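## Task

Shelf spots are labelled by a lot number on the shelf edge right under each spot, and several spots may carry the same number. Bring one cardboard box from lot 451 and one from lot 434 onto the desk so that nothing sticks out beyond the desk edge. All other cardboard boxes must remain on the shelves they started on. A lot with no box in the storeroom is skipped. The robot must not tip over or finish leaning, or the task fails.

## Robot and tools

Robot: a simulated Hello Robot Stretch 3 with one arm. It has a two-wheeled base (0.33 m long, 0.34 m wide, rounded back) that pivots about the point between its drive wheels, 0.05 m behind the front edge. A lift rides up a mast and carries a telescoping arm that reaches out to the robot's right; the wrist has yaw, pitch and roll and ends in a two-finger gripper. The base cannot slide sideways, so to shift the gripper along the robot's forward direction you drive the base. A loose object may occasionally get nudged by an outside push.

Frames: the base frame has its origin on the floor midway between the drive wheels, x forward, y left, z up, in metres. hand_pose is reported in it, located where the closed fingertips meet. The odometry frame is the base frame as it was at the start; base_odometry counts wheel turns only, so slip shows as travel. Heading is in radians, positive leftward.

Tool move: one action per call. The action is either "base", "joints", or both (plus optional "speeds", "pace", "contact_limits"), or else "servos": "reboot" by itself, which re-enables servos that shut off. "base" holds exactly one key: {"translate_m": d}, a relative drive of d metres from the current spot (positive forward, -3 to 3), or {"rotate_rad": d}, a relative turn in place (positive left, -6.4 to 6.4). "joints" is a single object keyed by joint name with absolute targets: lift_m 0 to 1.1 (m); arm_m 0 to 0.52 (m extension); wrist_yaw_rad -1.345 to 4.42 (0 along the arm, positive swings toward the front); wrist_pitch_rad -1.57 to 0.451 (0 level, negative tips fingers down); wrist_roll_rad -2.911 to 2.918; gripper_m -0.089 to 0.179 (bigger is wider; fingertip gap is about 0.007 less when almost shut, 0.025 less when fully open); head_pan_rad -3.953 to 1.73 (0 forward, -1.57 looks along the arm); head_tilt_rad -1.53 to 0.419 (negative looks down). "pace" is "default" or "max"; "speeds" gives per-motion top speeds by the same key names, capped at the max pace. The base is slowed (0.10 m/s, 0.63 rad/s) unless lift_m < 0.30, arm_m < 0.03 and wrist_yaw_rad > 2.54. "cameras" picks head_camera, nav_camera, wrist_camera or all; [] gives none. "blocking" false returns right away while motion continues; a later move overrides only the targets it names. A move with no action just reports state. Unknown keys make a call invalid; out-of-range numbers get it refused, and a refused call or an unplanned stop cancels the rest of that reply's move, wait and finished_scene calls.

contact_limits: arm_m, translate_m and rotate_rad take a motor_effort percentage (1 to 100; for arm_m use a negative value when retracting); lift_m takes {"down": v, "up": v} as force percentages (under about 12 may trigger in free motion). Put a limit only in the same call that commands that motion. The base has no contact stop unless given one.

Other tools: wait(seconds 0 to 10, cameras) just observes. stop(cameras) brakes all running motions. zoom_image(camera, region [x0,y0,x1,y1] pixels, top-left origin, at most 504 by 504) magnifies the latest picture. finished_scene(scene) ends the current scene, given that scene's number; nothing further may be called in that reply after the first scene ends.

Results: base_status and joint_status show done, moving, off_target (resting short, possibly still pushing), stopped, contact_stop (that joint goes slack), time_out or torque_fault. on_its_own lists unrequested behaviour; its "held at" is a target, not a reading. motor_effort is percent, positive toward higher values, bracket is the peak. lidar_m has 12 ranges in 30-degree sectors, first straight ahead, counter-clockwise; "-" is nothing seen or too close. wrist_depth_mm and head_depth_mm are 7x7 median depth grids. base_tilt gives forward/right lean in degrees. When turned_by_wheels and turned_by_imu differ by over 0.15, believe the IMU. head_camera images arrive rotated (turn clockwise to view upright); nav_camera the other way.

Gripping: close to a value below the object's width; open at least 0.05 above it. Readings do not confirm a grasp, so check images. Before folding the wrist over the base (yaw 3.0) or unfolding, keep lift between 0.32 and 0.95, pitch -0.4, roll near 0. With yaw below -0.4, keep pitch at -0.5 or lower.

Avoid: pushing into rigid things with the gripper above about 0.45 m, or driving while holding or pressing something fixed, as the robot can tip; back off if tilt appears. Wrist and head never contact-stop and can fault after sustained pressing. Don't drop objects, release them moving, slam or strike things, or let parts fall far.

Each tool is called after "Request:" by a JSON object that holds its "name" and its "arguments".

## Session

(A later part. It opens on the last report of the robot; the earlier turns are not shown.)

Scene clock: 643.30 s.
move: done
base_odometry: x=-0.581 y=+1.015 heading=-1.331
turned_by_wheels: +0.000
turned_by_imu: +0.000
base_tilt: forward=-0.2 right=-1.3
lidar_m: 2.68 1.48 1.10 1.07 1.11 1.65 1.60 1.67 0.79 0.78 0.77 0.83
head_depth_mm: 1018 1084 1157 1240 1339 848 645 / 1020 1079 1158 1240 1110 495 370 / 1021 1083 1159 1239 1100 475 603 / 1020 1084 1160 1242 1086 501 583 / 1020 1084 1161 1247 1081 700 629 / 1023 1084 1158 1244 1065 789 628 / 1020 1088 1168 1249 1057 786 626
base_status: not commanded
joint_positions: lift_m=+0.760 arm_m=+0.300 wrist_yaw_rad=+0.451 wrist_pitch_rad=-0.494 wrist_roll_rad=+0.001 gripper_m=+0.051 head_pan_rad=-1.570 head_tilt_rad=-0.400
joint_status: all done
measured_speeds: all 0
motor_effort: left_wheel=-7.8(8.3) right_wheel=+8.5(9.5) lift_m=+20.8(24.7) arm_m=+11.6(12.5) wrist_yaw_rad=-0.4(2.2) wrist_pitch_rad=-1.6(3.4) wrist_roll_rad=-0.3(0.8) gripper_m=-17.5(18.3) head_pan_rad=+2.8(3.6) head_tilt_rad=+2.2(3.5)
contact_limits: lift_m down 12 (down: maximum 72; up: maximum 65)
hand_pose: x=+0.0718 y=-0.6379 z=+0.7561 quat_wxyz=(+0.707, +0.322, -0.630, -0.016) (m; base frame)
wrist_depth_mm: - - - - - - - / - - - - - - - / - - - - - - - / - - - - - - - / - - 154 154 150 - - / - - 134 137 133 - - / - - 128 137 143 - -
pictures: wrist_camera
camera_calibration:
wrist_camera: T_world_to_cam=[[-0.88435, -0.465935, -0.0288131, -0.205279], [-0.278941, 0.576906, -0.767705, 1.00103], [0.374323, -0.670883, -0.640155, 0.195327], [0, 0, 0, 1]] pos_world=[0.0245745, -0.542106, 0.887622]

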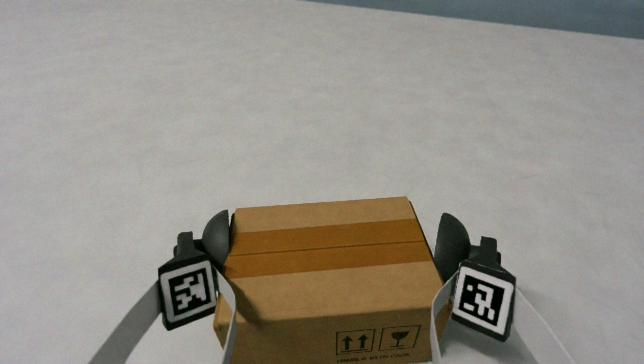

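Contact (pitch rose). Release.

Request:
{"name": "move", "arguments": {"joints": {"gripper_m": 0.179}, "cameras": ["wrist_camera"]}}

Request:
{"name": "move", "arguments": {"joints": {"lift_m": 0.9}, "pace": "max", "cameras": ["wrist_camera"]}}

Request:
{"name": "move", "arguments": {"joints": {"arm_m": 0.0}, "pace": "max", "cameras": ["head_camera","nav_camera"]}}

Scene clock: 651.40 s.
move: done
base_odometry: x=-0.581 y=+1.015 heading=-1.331
turned_by_wheels: +0.000
turned_by_imu: +0.000
base_tilt: forward=-0.2 right=-1.1
lidar_m: 2.68 1.48 1.10 1.07 1.11 1.65 1.60 1.68 0.79 0.78 0.77 0.83
head_depth_mm: 1013 1082 1155 1235 1338 849 643 / 1018 1085 1158 1237 1109 495 370 / 1013 1087 1152 1245 1100 476 604 / 1018 1082 1161 1250 1088 502 582 / 1020 1084 1164 1251 1079 701 630 / 1022 1086 1158 1243 1074 789 626 / 1026 1091 1168 1253 1060 785 625
base_status: not commanded
joint_positions: lift_m=+0.760 arm_m=+0.300 wrist_yaw_rad=+0.451 wrist_pitch_rad=-0.511 wrist_roll_rad=-0.002 gripper_m=+0.179 head_pan_rad=-1.570 head_tilt_rad=-0.400
joint_status: all done
measured_speeds: all 0
motor_effort: left_wheel=-8.0(8.2) right_wheel=+8.4(9.4) lift_m=+26.2(27.2) arm_m=+8.1(9.8) wrist_yaw_rad=-1.3(2.3) wrist_pitch_rad=+1.5(1.7) wrist_roll_rad=+0.6(0.7) gripper_m=+0.7(83.1) head_pan_rad=+2.5(3.4) head_tilt_rad=+1.1(2.5)
contact_limits: lift_m down 12 (down: maximum 72; up: maximum 65)
hand_pose: x=+0.0707 y=-0.6356 z=+0.7524 quat_wxyz=(+0.708, +0.327, -0.626, -0.021) (m; base frame)
wrist_depth_mm: - - - - - - - / - - - - - - - / - - - - - - - / - - - - - - - / - 142 149 148 147 - - / - 126 129 129 130 - - / - - 135 141 145 - 105
pictures: wrist_camera
camera_calibration:
wrist_camera: T_world_to_cam=[[-0.884125, -0.466447, -0.0273785, -0.206746], [-0.286672, 0.587777, -0.75653, 0.995603], [0.368974, -0.661018, -0.653386, 0.211497], [0, 0, 0, 1]] pos_world=[0.0245861, -0.541825, 0.885732]

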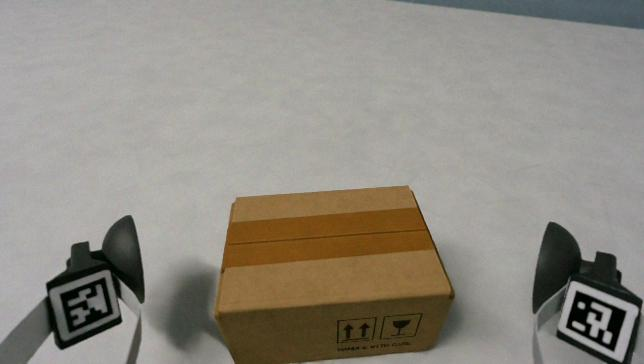

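Scene clock: 653.13 s.
move: done
base_odometry: x=-0.581 y=+1.015 heading=-1.331
turned_by_wheels: +0.000
turned_by_imu: +0.000
base_tilt: forward=-0.2 right=-1.1
lidar_m: 2.68 1.48 1.10 1.07 1.11 1.65 1.60 1.66 0.79 0.78 0.77 0.83
head_depth_mm: 1015 1086 1152 1245 1300 - 624 / 1019 1086 1151 1227 371 753 640 / 1021 1082 1156 1217 437 778 636 / 1018 1082 1153 1241 446 720 634 / 1016 1082 1158 1246 1029 727 630 / 1023 1090 1162 1246 1068 760 628 / 1020 1087 1166 1247 1068 786 625
base_status: not commanded
joint_positions: lift_m=+0.900 arm_m=+0.300 wrist_yaw_rad=+0.451 wrist_pitch_rad=-0.512 wrist_roll_rad=-0.002 gripper_m=+0.179 head_pan_rad=-1.570 head_tilt_rad=-0.400
joint_status: all done
measured_speeds: all 0
motor_effort: left_wheel=-7.6(8.0) right_wheel=+8.8(9.0) lift_m=+27.6(35.1) arm_m=+6.6(8.5) wrist_yaw_rad=-0.5(2.1) wrist_pitch_rad=+1.8(1.9) wrist_roll_rad=+0.6(0.8) gripper_m=+0.7(1.1) head_pan_rad=+2.2(3.5) head_tilt_rad=+1.4(2.1)
hand_pose: x=+0.0706 y=-0.6355 z=+0.8921 quat_wxyz=(+0.708, +0.328, -0.626, -0.022) (m; base frame)
wrist_depth_mm: - - - - - - - / - - - - - - - / - - - - - - - / - - - - - - - / - 142 - - - - - / - 126 - - - - - / - - - 249 - - 105
pictures: wrist_camera
camera_calibration:
wrist_camera: T_world_to_cam=[[-0.884129, -0.466441, -0.0273751, -0.202915], [-0.287165, 0.588664, -0.755653, 1.10104], [0.368582, -0.660233, -0.6544, 0.30438], [0, 0, 0, 1]] pos_world=[0.0245869, -0.541827, 1.02563]

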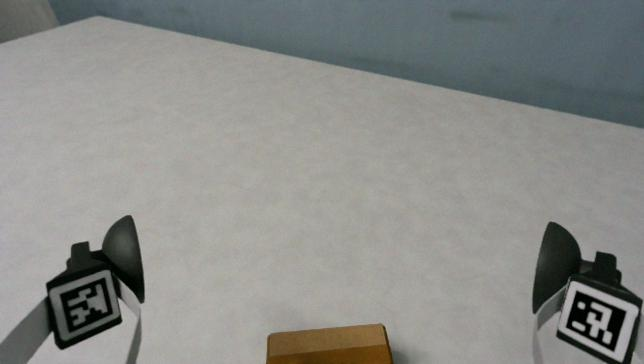

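Scene clock: 655.13 s.
move: done
base_odometry: x=-0.581 y=+1.015 heading=-1.331
turned_by_wheels: +0.000
turned_by_imu: +0.000
base_tilt: forward=-0.4 right=-1.2
lidar_m: 2.68 1.48 1.10 1.07 1.11 1.65 1.60 1.67 0.79 0.78 0.77 0.83
head_depth_mm: 1015 1081 1157 1241 1330 847 646 / 1016 1087 1159 1244 1106 811 640 / 1020 1079 1166 1242 1097 805 636 / 1016 1088 1156 1242 1089 800 651 / 1022 1087 1157 1245 1078 727 670 / 1022 1088 1158 1247 1073 791 630 / 1021 1091 1159 1241 1059 789 625
base_status: not commanded
joint_positions: lift_m=+0.900 arm_m=+0.001 wrist_yaw_rad=+0.451 wrist_pitch_rad=-0.513 wrist_roll_rad=-0.002 gripper_m=+0.179 head_pan_rad=-1.570 head_tilt_rad=-0.400
joint_status: all done
measured_speeds: all 0
motor_effort: left_wheel=-7.6(8.0) right_wheel=+8.4(9.3) lift_m=+26.5(27.8) arm_m=-11.2(14.4) wrist_yaw_rad=-2.1(2.8) wrist_pitch_rad=+1.9(2.0) wrist_roll_rad=+0.4(0.8) gripper_m=+0.4(1.2) head_pan_rad=+2.8(3.4) head_tilt_rad=+1.3(2.8)
hand_pose: x=+0.0706 y=-0.3360 z=+0.8920 quat_wxyz=(+0.708, +0.328, -0.626, -0.022) (m; base frame)
wrist_depth_mm: - - - - - - - / - - - - - - - / - - - - 442 - - / - - - - 426 - - / - - - - - - - / 123 - - - - - - / 975 - - - - - 105
pictures: head_camera (sideways), nav_camera (sideways)
camera_calibration:
head_camera: T_world_to_cam=[[-0.0466131, 0.340107, -0.939231, 1.23809], [0.99751, -0.033961, -0.0618032, 0.07398], [-0.0529169, -0.939773, -0.337677, 0.395443], [0, 0, 0, 1]] pos_world=[0.00484119, -0.0469448, 1.30096]
nav_camera: T_world_to_cam=[[0.0173739, -0.364857, 0.930902, -1.16857], [-0.99979, -0.0164853, 0.0121984, 0.0404319], [0.0108955, -0.930918, -0.365067, 0.428304], [0, 0, 0, 1]] pos_world=[0.0560594, -0.0269782, 1.24369]

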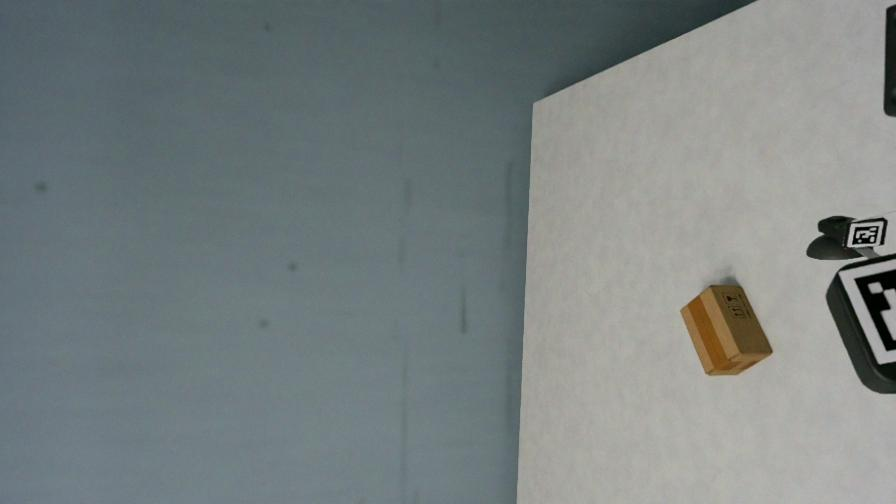

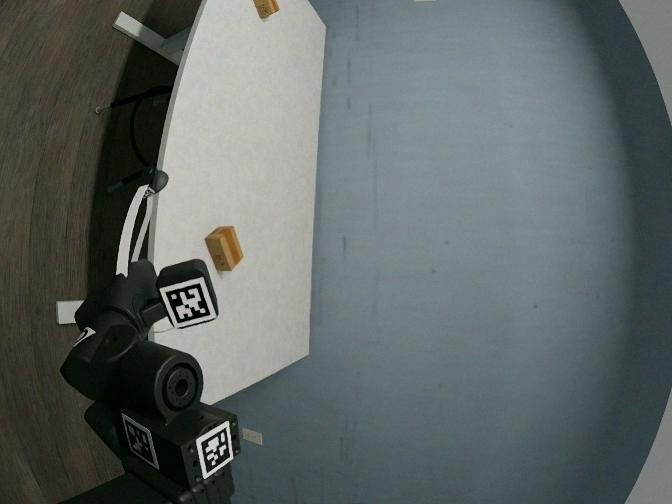

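Both on the desk.

Request:
{"name": "finished_scene", "arguments": {"scene": 2}}

The scene is finished: the task was done.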